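## Task

Place the entire chain bracelet in the back-left compartment, the bangle in the back-right, every ring in the front-right and every ear stud in the front-middle of the box's six compartments, with each item resting lower than the divider tops. The hinge side counts as back, and left/right are judged from the front looking toward the hinge. The box must end upright on the table.

## Robot and tools

ROBOT. Two arms, left_arm and right_arm, each with six joints plus a parallel gripper. Scene frame: origin at table-top height midway between the nominal bases, +z up, +x out over the table, left_arm on the +y side (this is not the image left). Calibrated bases: left_arm at (+0.019, +0.328, +0.026) m, quat_wxyz (+1.000, 0, 0, -0.031); right_arm at (+0.041, -0.259, +0.023) m, quat_wxyz (+1.000, 0, 0, +0.028). Each arm reports its end_effector_position (m) and end_effector_quat_wxyz in its own base frame; fixed cameras and the table use the scene frame. Reported hand poses can be off by a few centimetres, more at long reach. The gripper's fingers point along its +z and open along its y; the reported point sits between the pads, about 1 cm behind the tips.

THE ROW. Every commanded row is 14 plain numbers covering both arms even if one is idle: left_arm waist, shoulder, elbow, wrist pitch, wrist yaw, wrist roll, opening, then the same seven for right_arm. The six joint values are absolute target angles in radians (the same values printed under Joint positions), not offsets. Stated ranges per arm: waist -2.618 to 3.054, shoulder 0.000 to 3.142, elbow 0.000 to 3.142, wrist pitch -1.571 to 1.571, wrist yaw -1.571 to 1.571, wrist roll -2.094 to 2.094. True ends may differ by up to 0.059 rad; a target more than 0.059 rad beyond a stated end (and beyond the current angle) gets the whole call refused, and targets past the true end are clipped, reported as "joint sent to its limit". Opening is an absolute command on -1 (closed) to +1 (fully open, 0.093 m).

TOOLS.
execute_actions(actions, cameras): actions is a list of actions; each action is a table of up to 15 rows, one per 1/30 s step, the last row held for the remaining steps. An empty list just reports state and every line.
move(target, speed, blend, opening_speed, blocking, cameras): target is one 14-number row or a list of up to 15 rows (sharing at most 10 s); all joints interpolate together, so grippers follow curves and nothing avoids obstacles or the other arm. speed: rad/s of the joint with farthest to go, 0.01 to 2, default 0.5, one value or one per target. blend: rad, corner rounding for lists, default 0. opening_speed: rate of the opening command per second on the -1..+1 scale, at least 0.2. blocking=false returns after about 0.5 s while the move continues; a new move replaces it. The finger values of a later list row are applied only after all arms stop at that row.
wait(seconds 0 to 10, cameras): hold last commands, letting a running move continue.
stop(cameras): brake the running move; needs braking room.
zoom_image(camera, region=[x0, y0, x1, y1]): pixel box of that camera's latest image, at most 504 by 504, origin top-left. Cameras: cam_high, cam_low, cam_left_wrist, cam_right_wrist, all 896x504.
finished_scene(scene): integer number of the scene now running; irreversible, call only when the goal holds without the robot.

RESULTS. Joint positions and Joint velocities list per arm in the joint order above, ending with gripper opening in m (and its rate). Joint targets shows what joints are being driven toward (omitted when within 0.005 rad). Tool commands shows present gripper commands. grip_measured uses the -1..+1 scale: pads meet near -0.94, and each millimetre of object width adds about 0.0208; readings may sit up to 0.02 high. To grip a rigid flat object firmly, command about 0.24 below its width reading; to release, command well above it; keep resending the closing value to hold. Sending 0 for a gripper is a real command, so repeat its current value to leave it alone. The move line reports done, off_target (a joint more than 0.035 rad off), moving, held or fault, plus limits=held and the worst joint error per arm. "joint command not followed" means the clearance check altered targets. Joint torques are in joint order, positive toward larger angles; joints 1 to 3 wrap at ±28 N m. MOTOR HOT appears at 75 °C; at 90 °C that arm folds and idles for the rest of the scene.

MOTION LIMITS. Per step each joint target may lead its measured angle by at most 0.202 (waist), 0.258 (shoulder), 0.3 (elbow), 0.573 (wrist pitch), 0.522 (wrist yaw/roll) rad, and targets that would shift the gripper over 200 mm are scaled back, so large changes need several actions. Friction and weight can leave joints short, especially when stretched out.

CAMERAS. Fixed cam_high and cam_low plus one camera per wrist; calibration (pinhole with radial distortion, T_world_to_cam) is provided and roughly accurate; wrist camera poses follow the arm's joints.

AVOID. Dropping items or opening the gripper while a part still moves, fast impacts, targets set deep past contact (they press hard), collisions or squeezes between the two arms, knocking the box over, and anything ending off the table. External tugs on held parts or pushes on loose ones can occur. Long stretched holds heat motors.

Each tool is called after "Emit:" as name([rows], argument=value, ...), one row to a line, values as JSON.

## Session

Emit:
execute_actions(actions=[])

Scene clock: 0.00 s.
left_arm: end_effector_position=(+0.0412, +0.3577, +0.2539) grip_measured=+1.000 end_effector_quat_wxyz=(+0.251, -0.461, +0.833, +0.176) | right_arm: end_effector_position=(+0.4969, +0.1004, +0.3422) grip_measured=+1.000 end_effector_quat_wxyz=(+0.726, +0.125, +0.626, -0.256)
Joint positions: left_arm=[1.578 1.454 1.524 -1.069 0.263 0.489 0.093] | right_arm=[0.481 1.846 1.276 0.915 0.99 -0.433 0.093]
Joint velocities: within noise
Joint torques (N m): no reading
Motor temperatures (°C): left_arm=[28 35 32 37 26 28 27] | right_arm=[30 36 35 35 29 26 27]
Heat: left arm: 37 °C; right arm: 36 °C.
Joint targets: left_arm=[1.578 1.446 1.535 -1.064 0.263 0.489] | right_arm=[0.481 1.837 1.283 0.914 0.990 -0.433]
Tool commands: left_gripper/opening=+1.0 right_gripper/opening=+1.0

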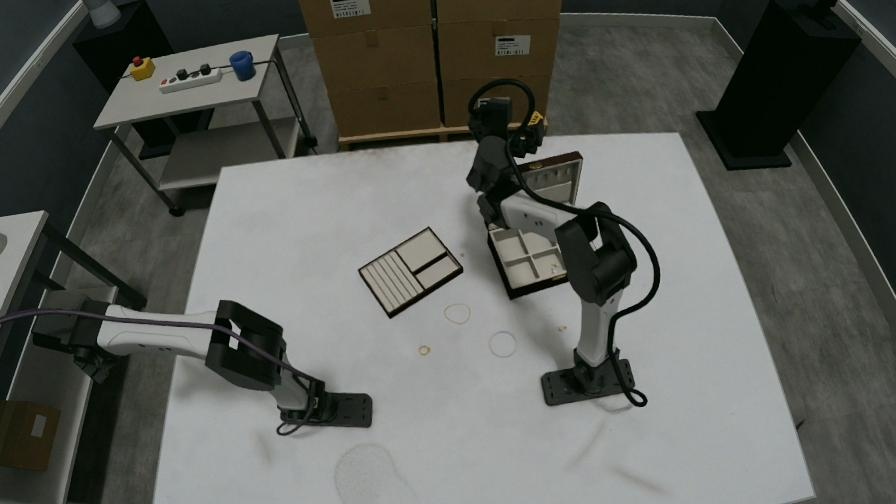

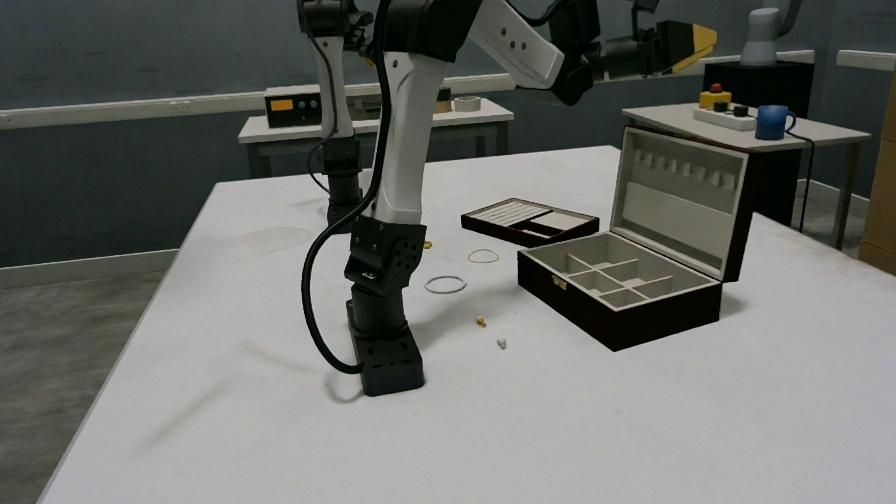

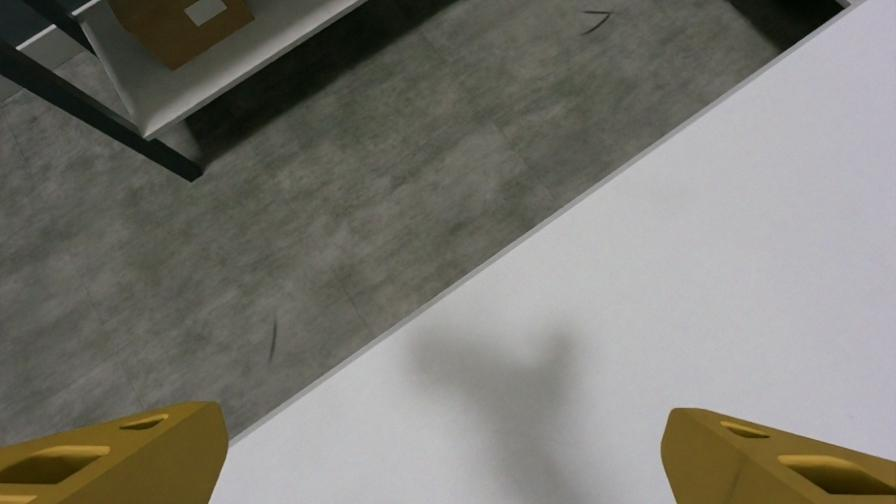

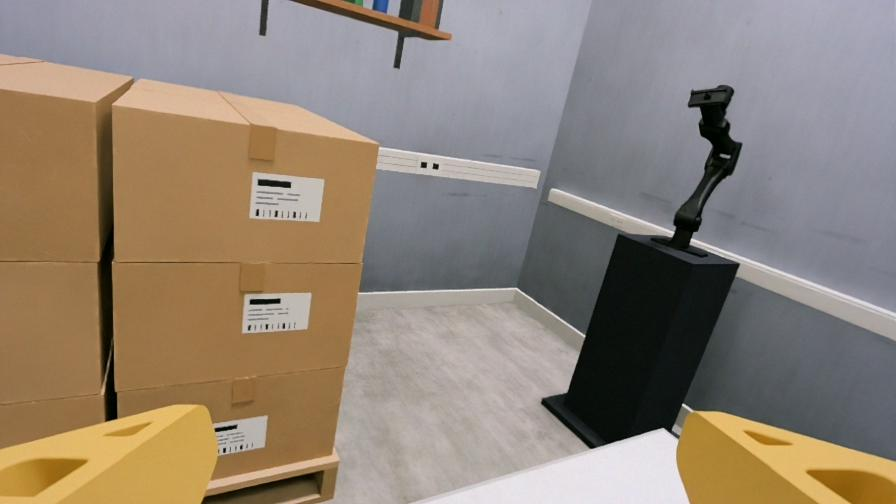

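Emit:
zoom_image(camera="cam_high", region=[340, 200, 600, 400])

Emit:
zoom_image(camera="cam_low", region=[400, 120, 760, 360])

Scaled by 1.938 from the camera's 896x504 image, which has a finer 1280x720 frame.

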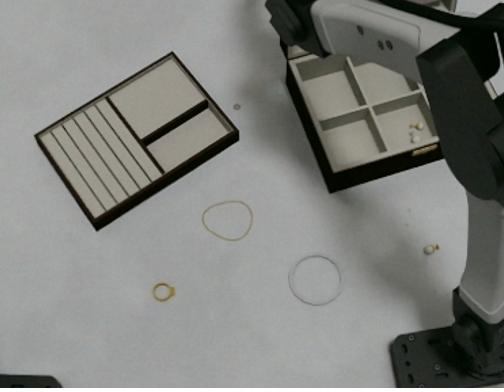

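Scaled by 1.400 from the camera's 896x504 image, which has a finer 1280x720 frame.

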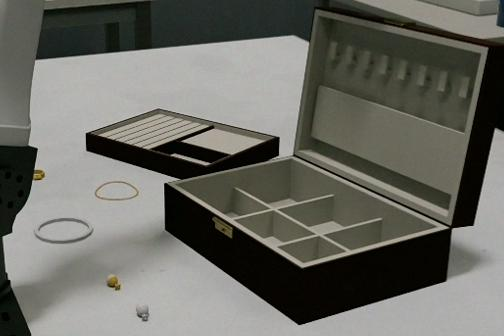

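Emit:
move(target=[1.0,1.3,1.3,-1.2,0,0,1,-0.9,1.4,1.5,-0.4,0,0,1], speed=0.8)

Emit:
move(target=[0.3,1.0,1.0,-1.3,0,0,1,-0.9,1.4,1.0,-0.4,0,0,1], speed=0.8)

Emit:
zoom_image(camera="cam_high", region=[440, 180, 640, 380])

Emit:
zoom_image(camera="cam_high", region=[340, 200, 600, 400])

Scene clock: 55.93 s.
left_arm: end_effector_position=(+0.1552, +0.2408, +0.1998) grip_measured=+1.000 end_effector_quat_wxyz=(+0.162, -0.470, +0.864, +0.082) | right_arm: end_effector_position=(+0.2779, -0.3540, +0.3738) grip_measured=+1.000 end_effector_quat_wxyz=(+0.524, +0.351, +0.730, -0.262)
Joint positions: left_arm=[1.007 1.319 1.308 -1.194 0.015 0.009 0.093] | right_arm=[-0.901 1.415 1.479 -0.382 0.01 -0.013 0.093]
Joint torques (N m): left_arm=[-0.77 -5.57 5.18 1.02 -0.11 -0.08] | right_arm=[0.61 -8.43 9.89 2.06 -0.07 0.19]
Motor temperatures (°C): left_arm=[28 38 35 38 26 28 27] | right_arm=[30 52 41 38 28 26 27]
Heat: left arm: 38 °C; right arm: 52 °C.
Joint targets: left_arm=[1.000 1.300 1.300 -1.200 0.000 0.000] | right_arm=[-0.900 1.400 1.500 -0.400 0.000 0.000]
move: done
camera_calibration:
cam_left_wrist: T_world_to_cam=[[0.844587, -0.535222, 0.0144945, -0.00498877], [-0.535393, -0.843976, 0.0325307, 0.321863], [-0.00517811, -0.0352353, -0.999366, 0.289788], [0, 0, 0, 1]]
cam_right_wrist: T_world_to_cam=[[-0.780384, -0.625036, 0.0181852, -0.0119304], [-0.44472, 0.534338, -0.718823, 0.620713], [0.439573, -0.569046, -0.694955, 0.0126243], [0, 0, 0, 1]]

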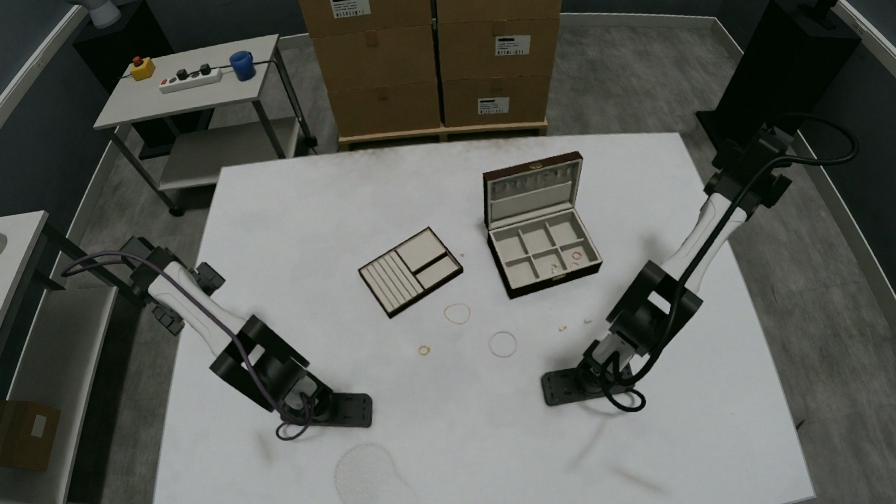

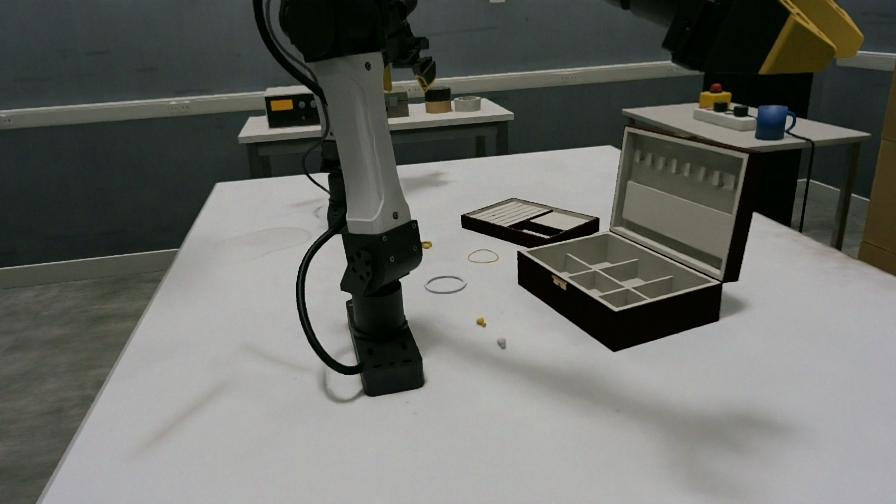

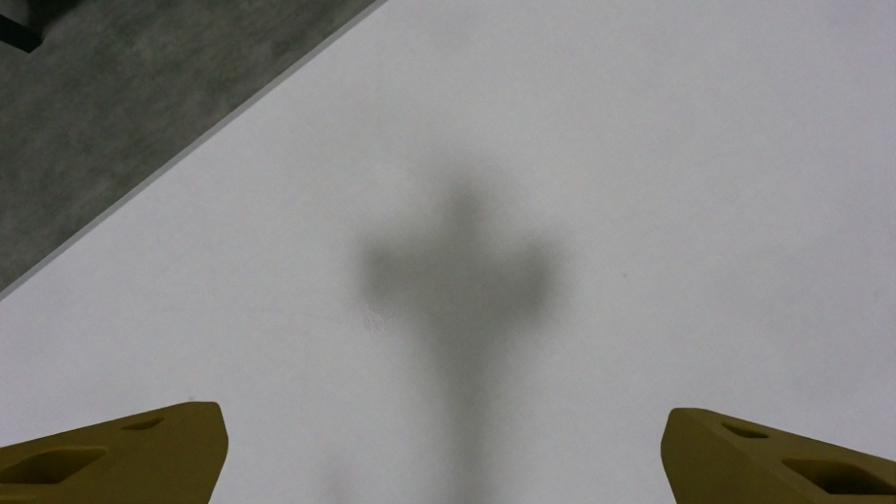

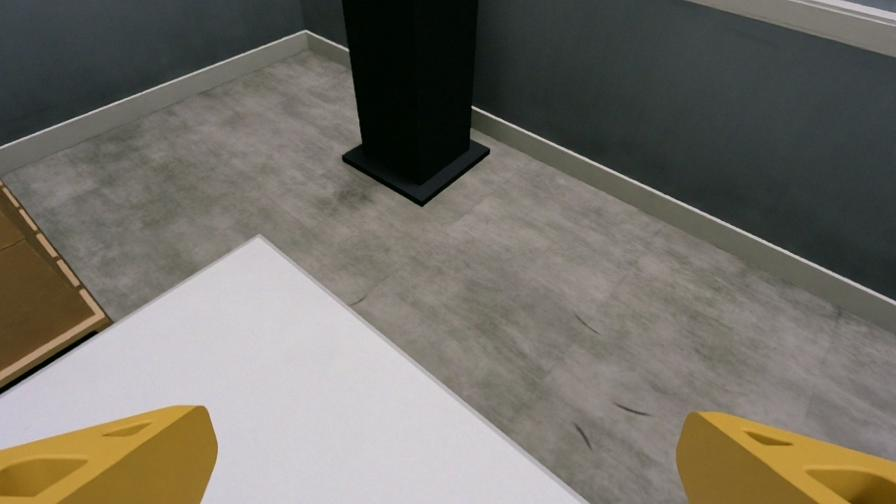

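Scene clock: 57.27 s.
left_arm: end_effector_position=(+0.1818, +0.0563, +0.1635) grip_measured=+1.000 end_effector_quat_wxyz=(+0.137, -0.148, +0.979, +0.017) | right_arm: end_effector_position=(+0.2437, -0.3104, +0.1581) grip_measured=+1.000 end_effector_quat_wxyz=(+0.334, +0.400, +0.837, -0.169)
Joint positions: left_arm=[0.308 1.008 1.008 -1.294 0.009 0.007 0.093] | right_arm=[-0.901 1.41 1.005 -0.399 0.009 -0.012 0.093]
Joint torques (N m): left_arm=[-0.8 -1.94 5.03 0.84 -0.07 -0.05] | right_arm=[0.59 -7.57 7.2 1.79 -0.07 0.18]
Joint targets: left_arm=[0.300 1.000 1.000 -1.300 0.000 0.000] | right_arm=[-0.900 1.400 1.000 -0.400 0.000 0.000]
move: done
camera_calibration:
cam_left_wrist: T_world_to_cam=[[0.305862, -0.952036, 0.00873457, -0.00341909], [-0.945427, -0.302631, 0.12076, 0.211194], [-0.112325, -0.0451939, -0.992643, 0.266023], [0, 0, 0, 1]]
cam_right_wrist: T_world_to_cam=[[-0.775064, -0.63177, 0.0119361, -0.00981886], [-0.603285, 0.734236, -0.311359, 0.463406], [0.187944, -0.248524, -0.950217, 0.103722], [0, 0, 0, 1]]

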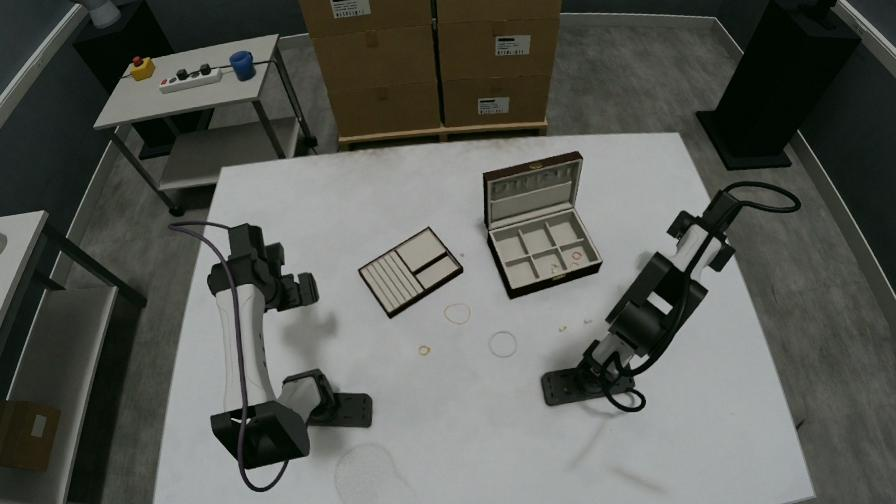

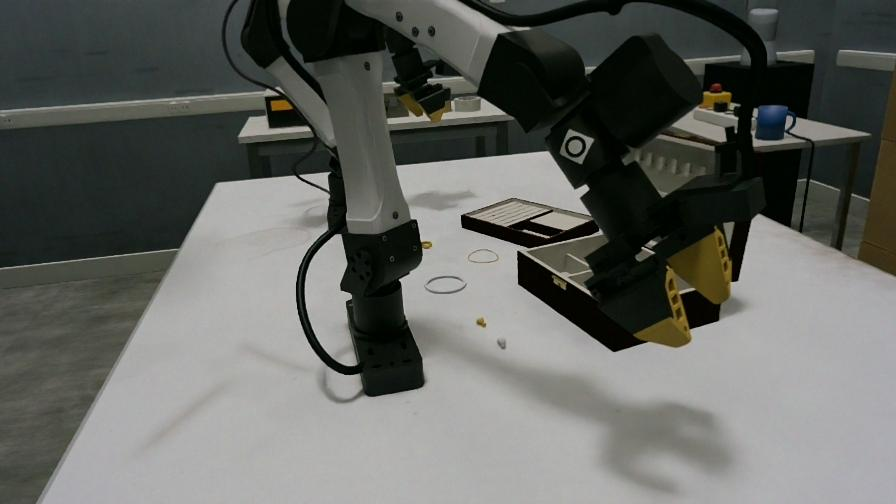

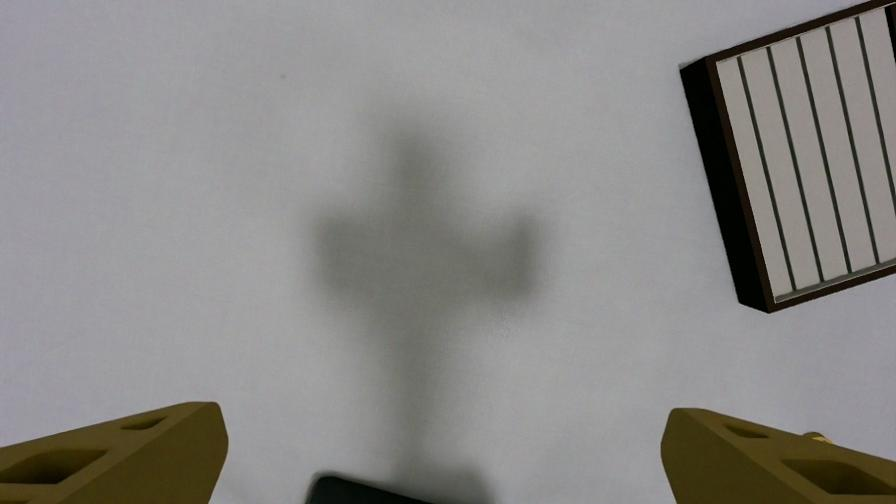

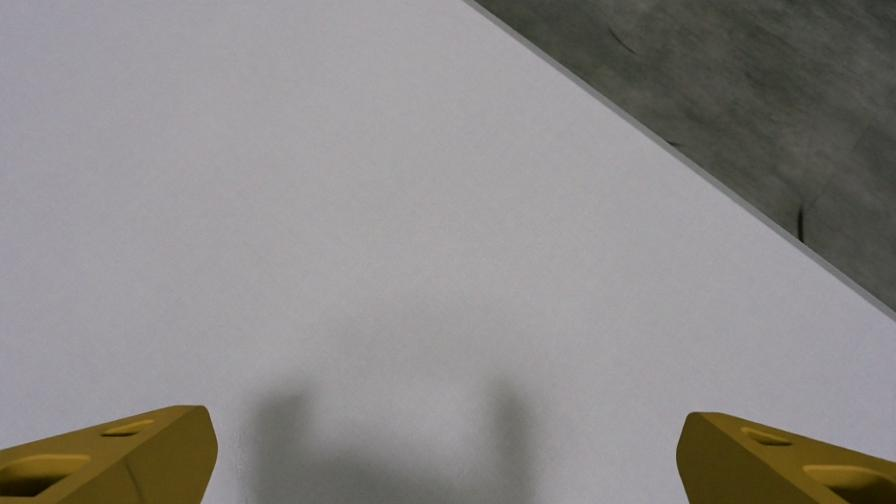

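Scaled by 2.520 from the camera's 896x504 image, which has a finer 1280x720 frame.

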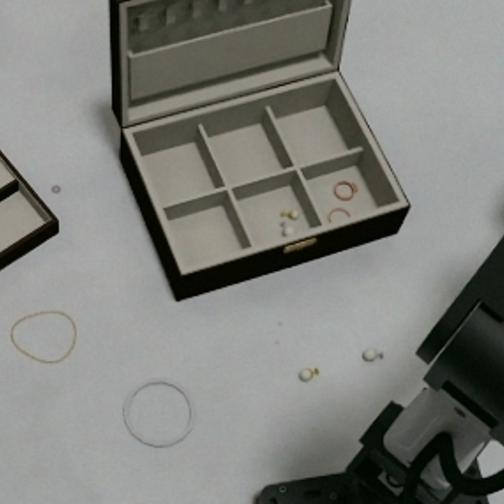

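Scaled by 1.938 from the camera's 896x504 image, which has a finer 1280x720 frame.

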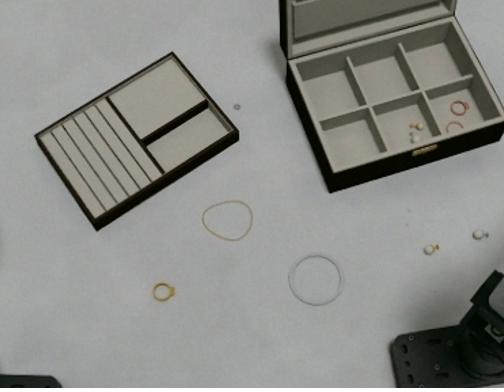

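Emit:
move(target=[0.3,1.0,1.0,-1.3,0,0,1,0.0,1.337,1.387,-1.5,0,0,1], speed=0.8)

Emit:
zoom_image(camera="cam_right_wrist", region=[200, 0, 700, 400])

Emit:
move(target=[0.3,1.0,1.0,-1.3,0,0,1,0.8,1.337,1.387,-1.5,0,0,1], speed=0.8)

Emit:
zoom_image(camera="cam_right_wrist", region=[200, 0, 700, 400])

Scene clock: 142.57 s.
left_arm: end_effector_position=(+0.1816, +0.0562, +0.1634) grip_measured=+1.000 end_effector_quat_wxyz=(+0.136, -0.148, +0.979, +0.017) | right_arm: end_effector_position=(+0.2315, -0.0016, +0.1938) grip_measured=+1.000 end_effector_quat_wxyz=(+0.052, -0.003, +0.999, -0.002)
Joint positions: left_arm=[0.308 1.008 1.008 -1.295 0.009 0.007 0.093] | right_arm=[-0.004 1.351 1.367 -1.483 0.003 -0.011 0.093]
Joint torques (N m): left_arm=[-0.8 -1.94 5.03 0.84 -0.05 -0.05] | right_arm=[0.84 -6.12 8.38 0.42 -0.01 0.17]
Motor temperatures (°C): left_arm=[27 35 35 36 26 27 27] | right_arm=[30 44 42 39 28 26 27]
Heat: left arm: 36 °C; right arm: 44 °C.
Joint targets: left_arm=[0.300 1.000 1.000 -1.300 0.000 0.000] | right_arm=[0.000 1.337 1.387 -1.500 0.000 0.000]
move: done
camera_calibration:
cam_left_wrist: T_world_to_cam=[[0.305869, -0.952034, 0.00873214, -0.00341895], [-0.945338, -0.302603, 0.121518, 0.210882], [-0.113047, -0.0454233, -0.992551, 0.26608], [0, 0, 0, 1]]
cam_right_wrist: T_world_to_cam=[[0.0143822, -0.999884, -0.00494201, -0.00464208], [-0.940428, -0.0152057, 0.339652, 0.191174], [-0.339688, -0.000237318, -0.940538, 0.337363], [0, 0, 0, 1]]

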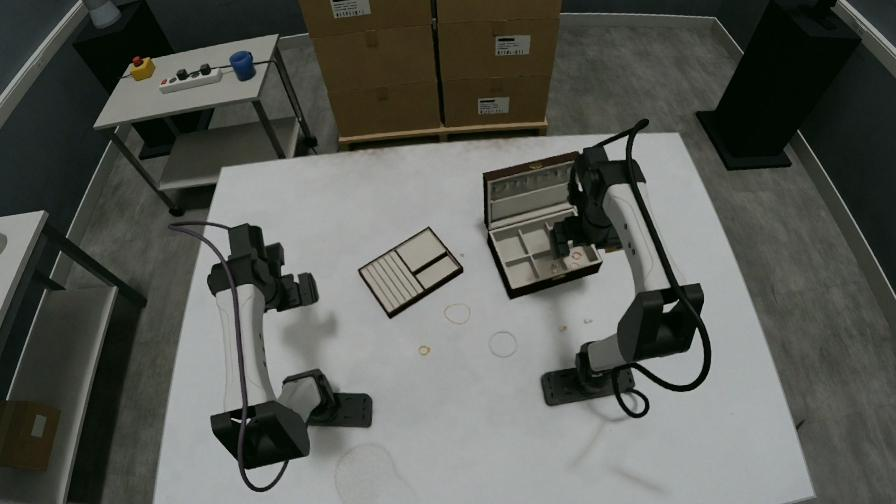

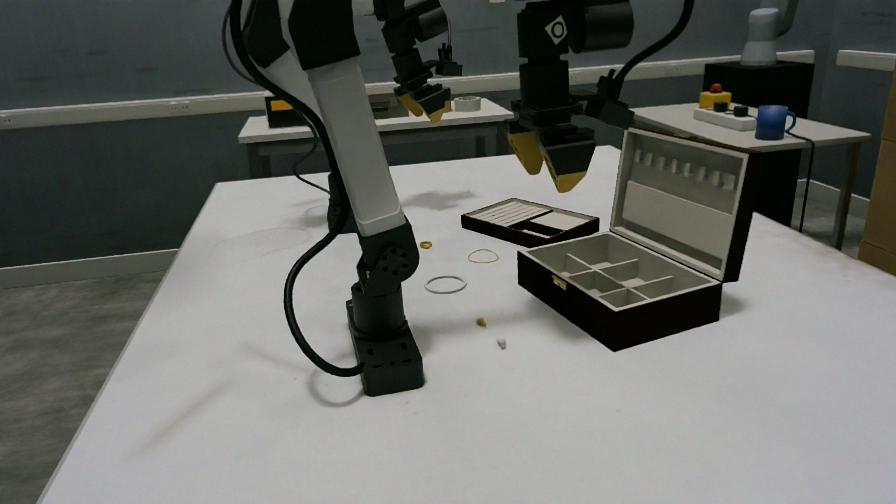

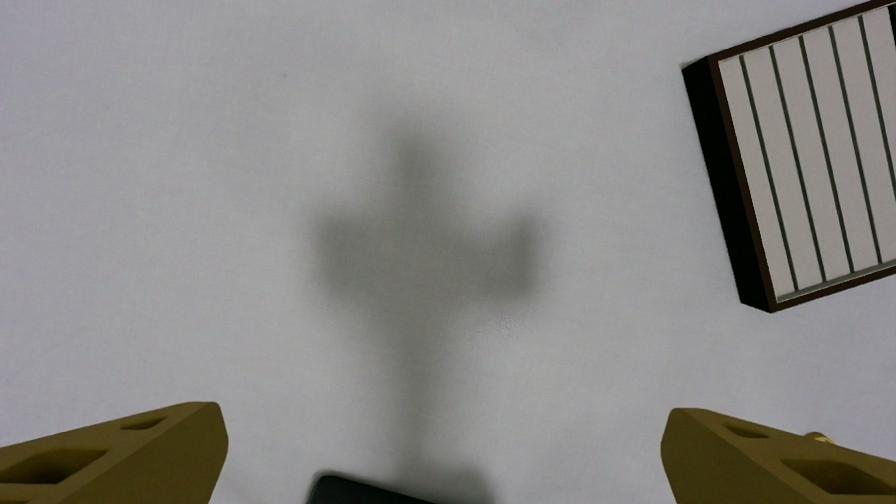

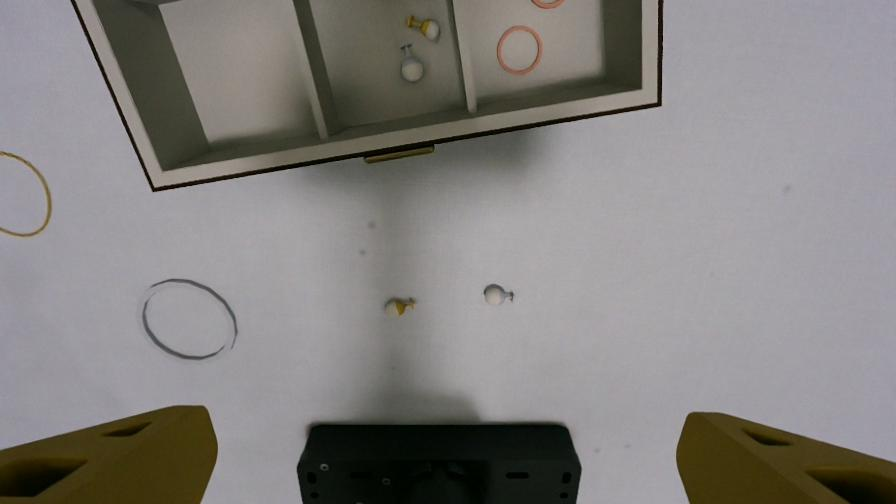

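Scaled by 1.008 from the camera's 896x504 image, which has a finer 1280x720 frame.

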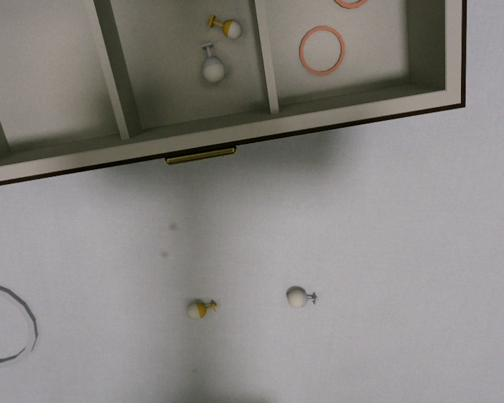

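Scene clock: 144.00 s.
left_arm: end_effector_position=(+0.1815, +0.0562, +0.1634) grip_measured=+1.000 end_effector_quat_wxyz=(+0.136, -0.148, +0.979, +0.017) | right_arm: end_effector_position=(+0.1621, +0.1650, +0.1938) grip_measured=+1.000 end_effector_quat_wxyz=(+0.048, -0.392, +0.919, +0.019)
Joint positions: left_arm=[0.308 1.008 1.008 -1.295 0.009 0.007 0.093] | right_arm=[0.796 1.351 1.367 -1.484 0.002 -0.011 0.093]
Joint torques (N m): left_arm=[-0.8 -1.95 5.03 0.85 -0.04 -0.05] | right_arm=[0.84 -6.11 8.36 0.42 0 0.16]
Joint targets: left_arm=[0.300 1.000 1.000 -1.300 0.000 0.000] | right_arm=[0.800 1.337 1.387 -1.500 0.000 0.000]
move: done
camera_calibration:
cam_left_wrist: T_world_to_cam=[[0.305872, -0.952033, 0.00873093, -0.00341889], [-0.945294, -0.302589, 0.121896, 0.210726], [-0.113407, -0.045538, -0.992504, 0.266109], [0, 0, 0, 1]]
cam_right_wrist: T_world_to_cam=[[0.726839, -0.686777, -0.0065518, -0.00392939], [-0.64417, -0.684993, 0.340337, 0.190822], [-0.238223, -0.243149, -0.940281, 0.337399], [0, 0, 0, 1]]

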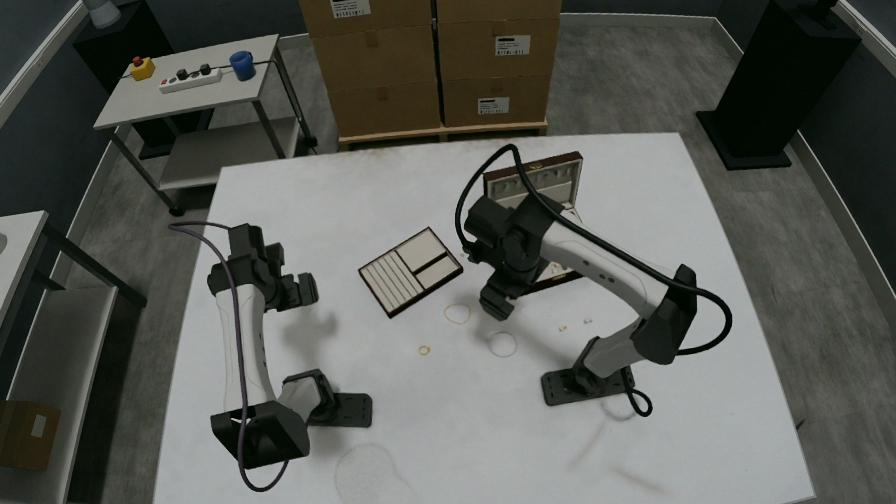

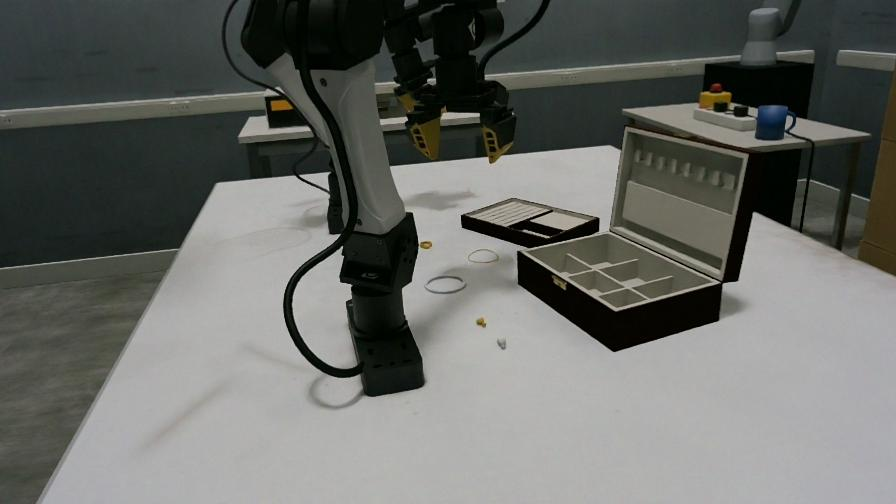

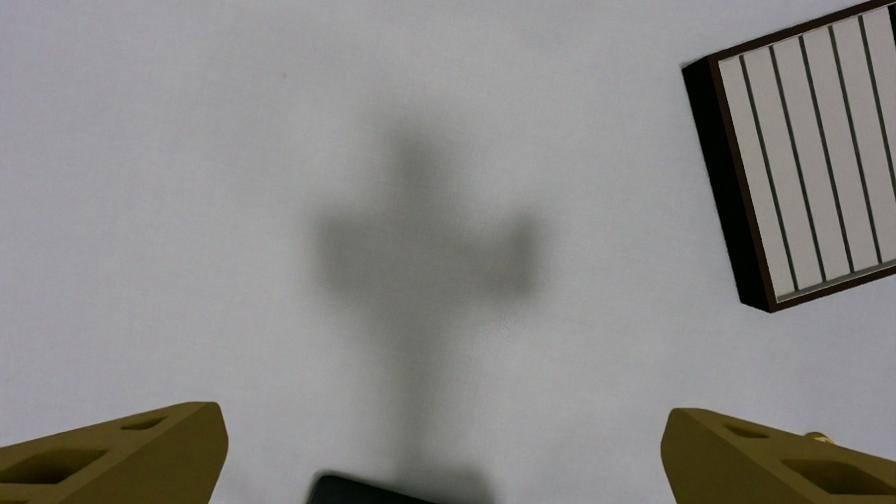

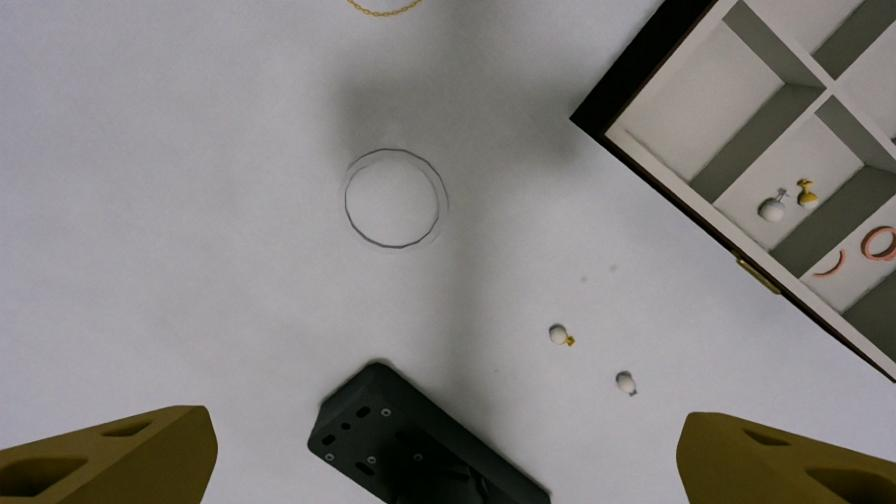

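Scaled by 1.008 from the camera's 896x504 image, which has a finer 1280x720 frame.

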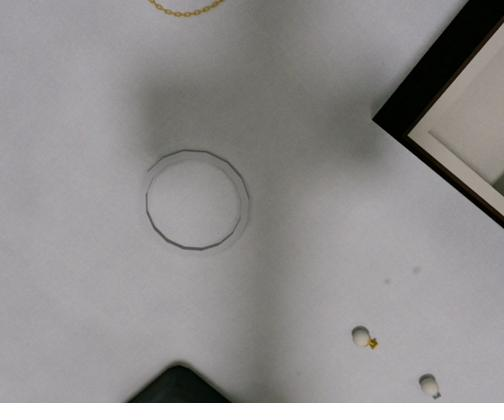

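Emit:
move(target=[0.3,1.0,1.0,-1.3,0,0,1,0.248,1.173,0.592,-0.99,0,1.55,-0.2], speed=0.8)

Emit:
zoom_image(camera="cam_low", region=[380, 200, 630, 400])

Scene clock: 213.17 s.
left_arm: end_effector_position=(+0.1815, +0.0562, +0.1634) grip_measured=+1.000 end_effector_quat_wxyz=(+0.136, -0.148, +0.979, +0.017) | right_arm: end_effector_position=(+0.1477, +0.0378, +0.0300) grip_measured=-0.198 end_effector_quat_wxyz=(-0.006, +0.599, +0.801, -0.009)
Joint positions: left_arm=[0.308 1.008 1.008 -1.295 0.009 0.007 0.093] | right_arm=[0.253 1.185 0.598 -1.006 0.002 1.537 0.036]
Joint torques (N m): left_arm=[-0.81 -1.95 5.03 0.85 -0.04 -0.05] | right_arm=[0.06 -3.74 5.34 0.42 0.07 0.18]
Motor temperatures (°C): left_arm=[27 35 35 36 26 27 27] | right_arm=[30 41 42 34 27 26 27]
Joint targets: left_arm=[0.300 1.000 1.000 -1.300 0.000 0.000] | right_arm=[0.248 1.173 0.592 -0.990 0.000 1.550]
move: done
camera_calibration:
cam_left_wrist: T_world_to_cam=[[0.305872, -0.952033, 0.00873093, -0.00341889], [-0.945294, -0.302589, 0.121896, 0.210726], [-0.113407, -0.045538, -0.992504, 0.266109], [0, 0, 0, 1]]
cam_right_wrist: T_world_to_cam=[[-0.957222, -0.289089, 0.0124229, 0.151227], [-0.255343, 0.864121, 0.433699, 0.0312862], [-0.136112, 0.411974, -0.900972, 0.108027], [0, 0, 0, 1]]

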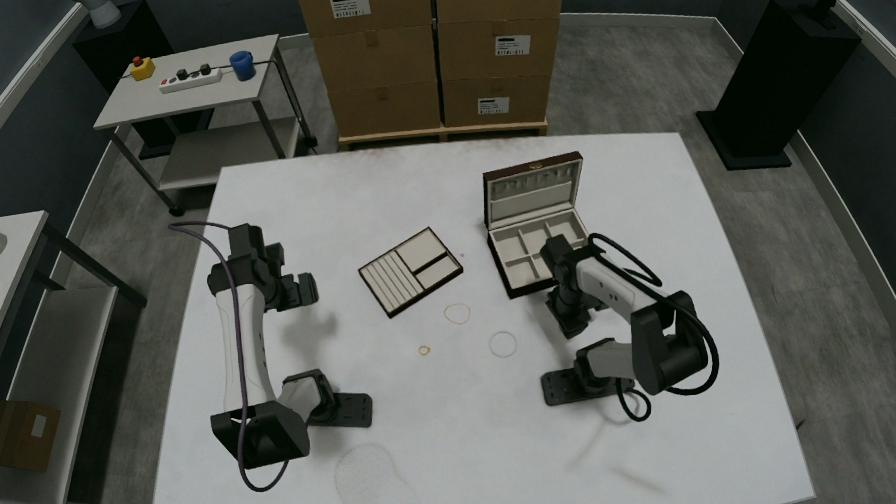

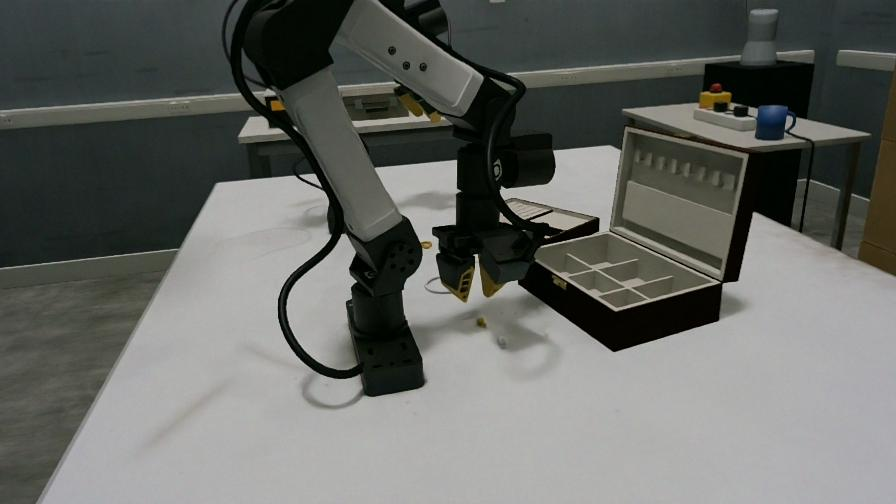

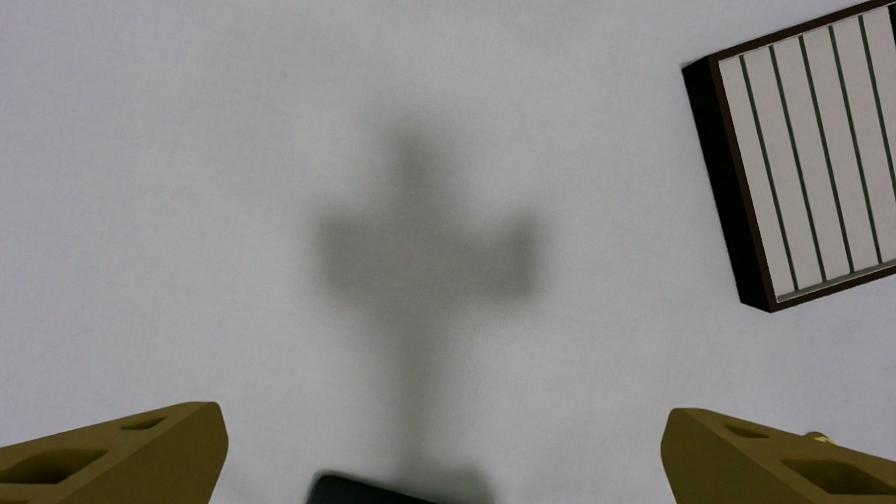

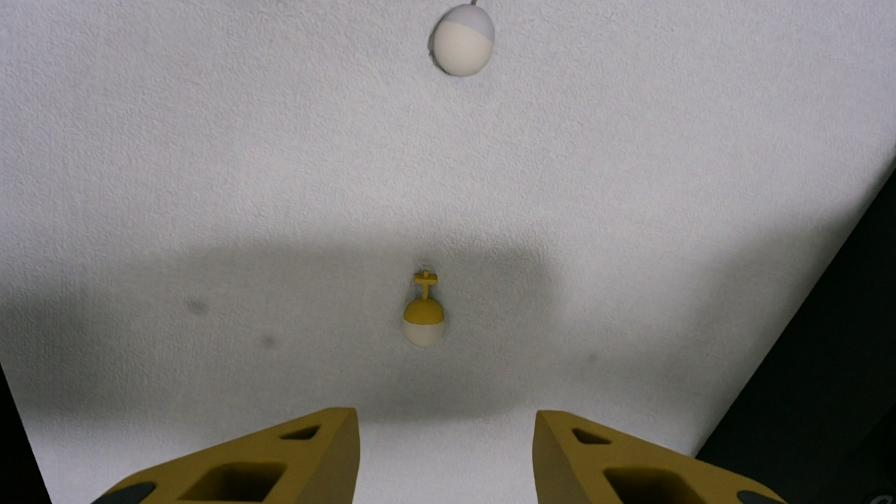

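Scaled by 2.016 from the camera's 896x504 image, which has a finer 1280x720 frame.

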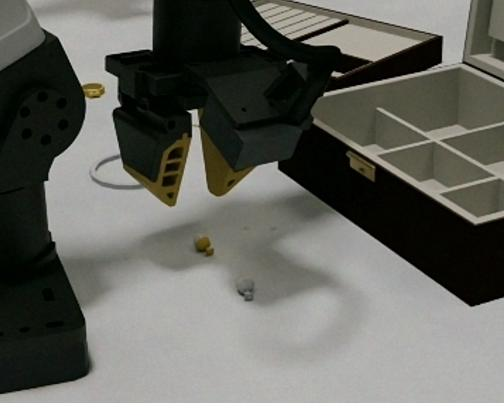

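Emit:
move(target=[0.3,1.0,1.0,-1.3,0,0,1,0.262,1.268,0.475,-0.758,0,1.565,-0.2], speed=0.4, cameras=["cam_low","cam_right_wrist"])

Emit:
zoom_image(camera="cam_low", region=[380, 200, 630, 400])

Scene clock: 231.27 s.
left_arm: end_effector_position=(+0.1815, +0.0562, +0.1634) grip_measured=+1.000 end_effector_quat_wxyz=(+0.136, -0.148, +0.979, +0.017) | right_arm: end_effector_position=(+0.1479, +0.0385, -0.0059) grip_measured=-0.198 end_effector_quat_wxyz=(-0.003, +0.603, +0.798, -0.006)
Joint positions: left_arm=[0.308 1.008 1.008 -1.295 0.009 0.007 0.093] | right_arm=[0.257 1.259 0.485 -0.811 0.002 1.552 0.036]
Joint torques (N m): left_arm=[-0.8 -1.95 5.04 0.85 -0.04 -0.05] | right_arm=[0.92 -1.89 4.55 0.8 0.07 0.21]
Joint targets: left_arm=[0.300 1.000 1.000 -1.300 0.000 0.000] | right_arm=[0.262 1.268 0.475 -0.758 0.000 1.565]
move: off_target (right_arm); right_arm: the wrist pitch is farthest, 0.053 rad from its target
camera_calibration:
cam_right_wrist: T_world_to_cam=[[-0.960218, -0.279232, 0.00325332, 0.152077], [-0.250317, 0.865831, 0.433219, 0.045495], [-0.123786, 0.41517, -0.901283, 0.0734313], [0, 0, 0, 1]]
Images, in order: cam_low, cam_right_wrist.

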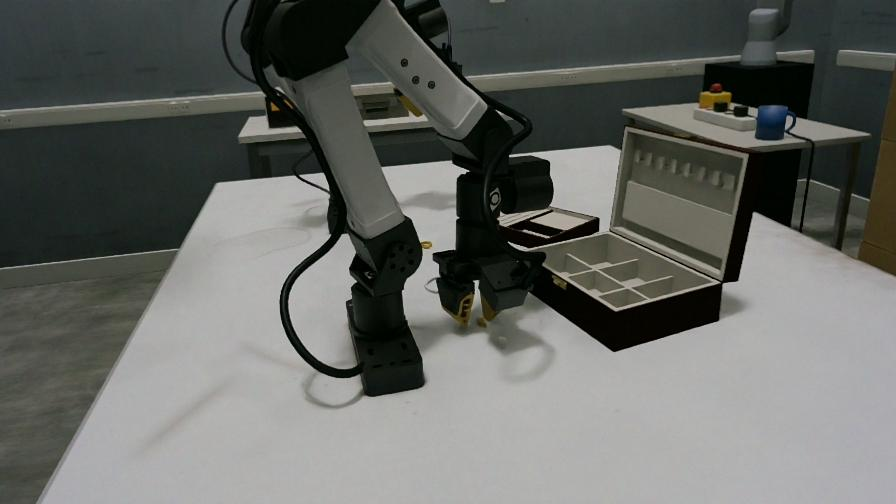

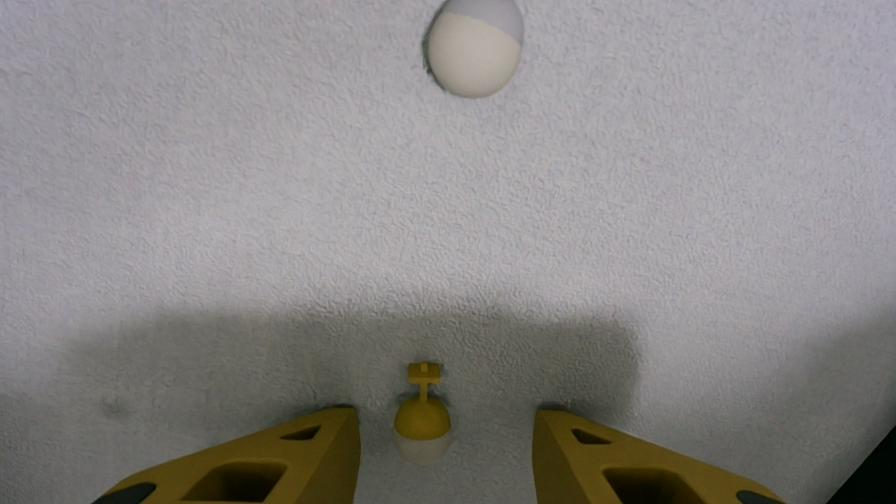

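Scaled by 2.016 from the camera's 896x504 image, which has a finer 1280x720 frame.

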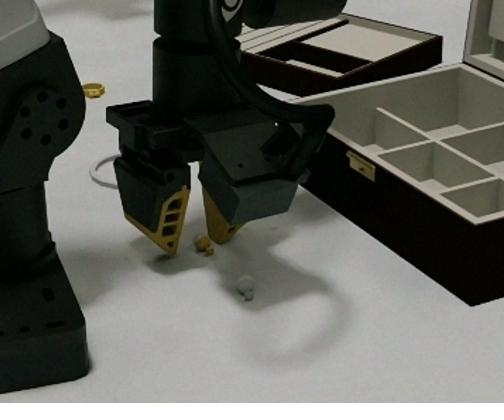

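Emit:
move(target=[0.3,1.0,1.0,-1.3,0,0,1,0.265,1.293,0.472,-0.725,0,1.565,-0.2], speed=0.4, cameras=["cam_right_wrist"])

Scene clock: 247.70 s.
left_arm: end_effector_position=(+0.1815, +0.0562, +0.1634) grip_measured=+1.000 end_effector_quat_wxyz=(+0.136, -0.148, +0.979, +0.017) | right_arm: end_effector_position=(+0.1479, +0.0386, -0.0063) grip_measured=-0.199 end_effector_quat_wxyz=(-0.004, +0.603, +0.798, -0.007)
Joint positions: left_arm=[0.308 1.008 1.008 -1.295 0.009 0.007 0.093] | right_arm=[0.257 1.263 0.486 -0.81 0.002 1.552 0.036]
Joint torques (N m): left_arm=[-0.81 -1.94 5.03 0.85 -0.04 -0.05] | right_arm=[1.13 -0.01 4.12 1.13 0.07 0.19]
Joint targets: left_arm=[0.300 1.000 1.000 -1.300 0.000 0.000] | right_arm=[0.265 1.293 0.472 -0.725 0.000 1.565]
move: off_target (right_arm); right_arm: the wrist pitch is farthest, 0.085 rad from its target
camera_calibration:
cam_right_wrist: T_world_to_cam=[[-0.960206, -0.279229, 0.00592213, 0.152157], [-0.249199, 0.866127, 0.433271, 0.0454262], [-0.126111, 0.414553, -0.901244, 0.0734445], [0, 0, 0, 1]]
Images, in order: cam_right_wrist.

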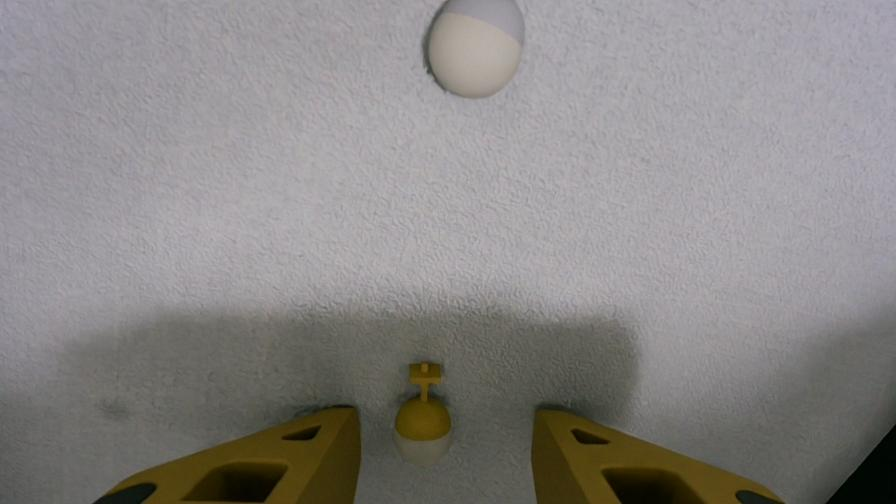

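Emit:
move(target=[0.3,1.0,1.0,-1.3,0,0,1,0.262,1.262,0.51,-0.805,0,1.565,-0.2], speed=0.4, cameras=["cam_right_wrist"])

Scene clock: 261.17 s.
left_arm: end_effector_position=(+0.1815, +0.0562, +0.1634) grip_measured=+1.000 end_effector_quat_wxyz=(+0.136, -0.148, +0.979, +0.017) | right_arm: end_effector_position=(+0.1488, +0.0390, -0.0052) grip_measured=-0.199 end_effector_quat_wxyz=(-0.004, +0.603, +0.798, -0.007)
Joint positions: left_arm=[0.308 1.008 1.008 -1.295 0.009 0.007 0.093] | right_arm=[0.258 1.263 0.491 -0.814 0.002 1.553 0.036]
Joint torques (N m): left_arm=[-0.81 -1.94 5.04 0.85 -0.05 -0.05] | right_arm=[0.8 -2.96 7.3 0.33 0.07 0.18]
Joint targets: left_arm=[0.300 1.000 1.000 -1.300 0.000 0.000] | right_arm=[0.262 1.262 0.510 -0.805 0.000 1.565]
move: done
camera_calibration:
cam_right_wrist: T_world_to_cam=[[-0.960319, -0.278865, 0.00477628, 0.153064], [-0.249351, 0.866103, 0.433231, 0.044898], [-0.12495, 0.414849, -0.90127, 0.0741905], [0, 0, 0, 1]]
Images, in order: cam_right_wrist.

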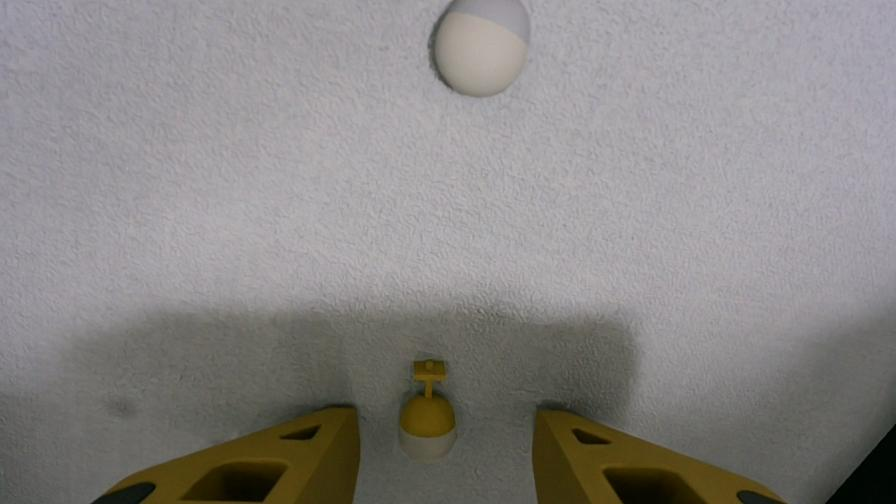

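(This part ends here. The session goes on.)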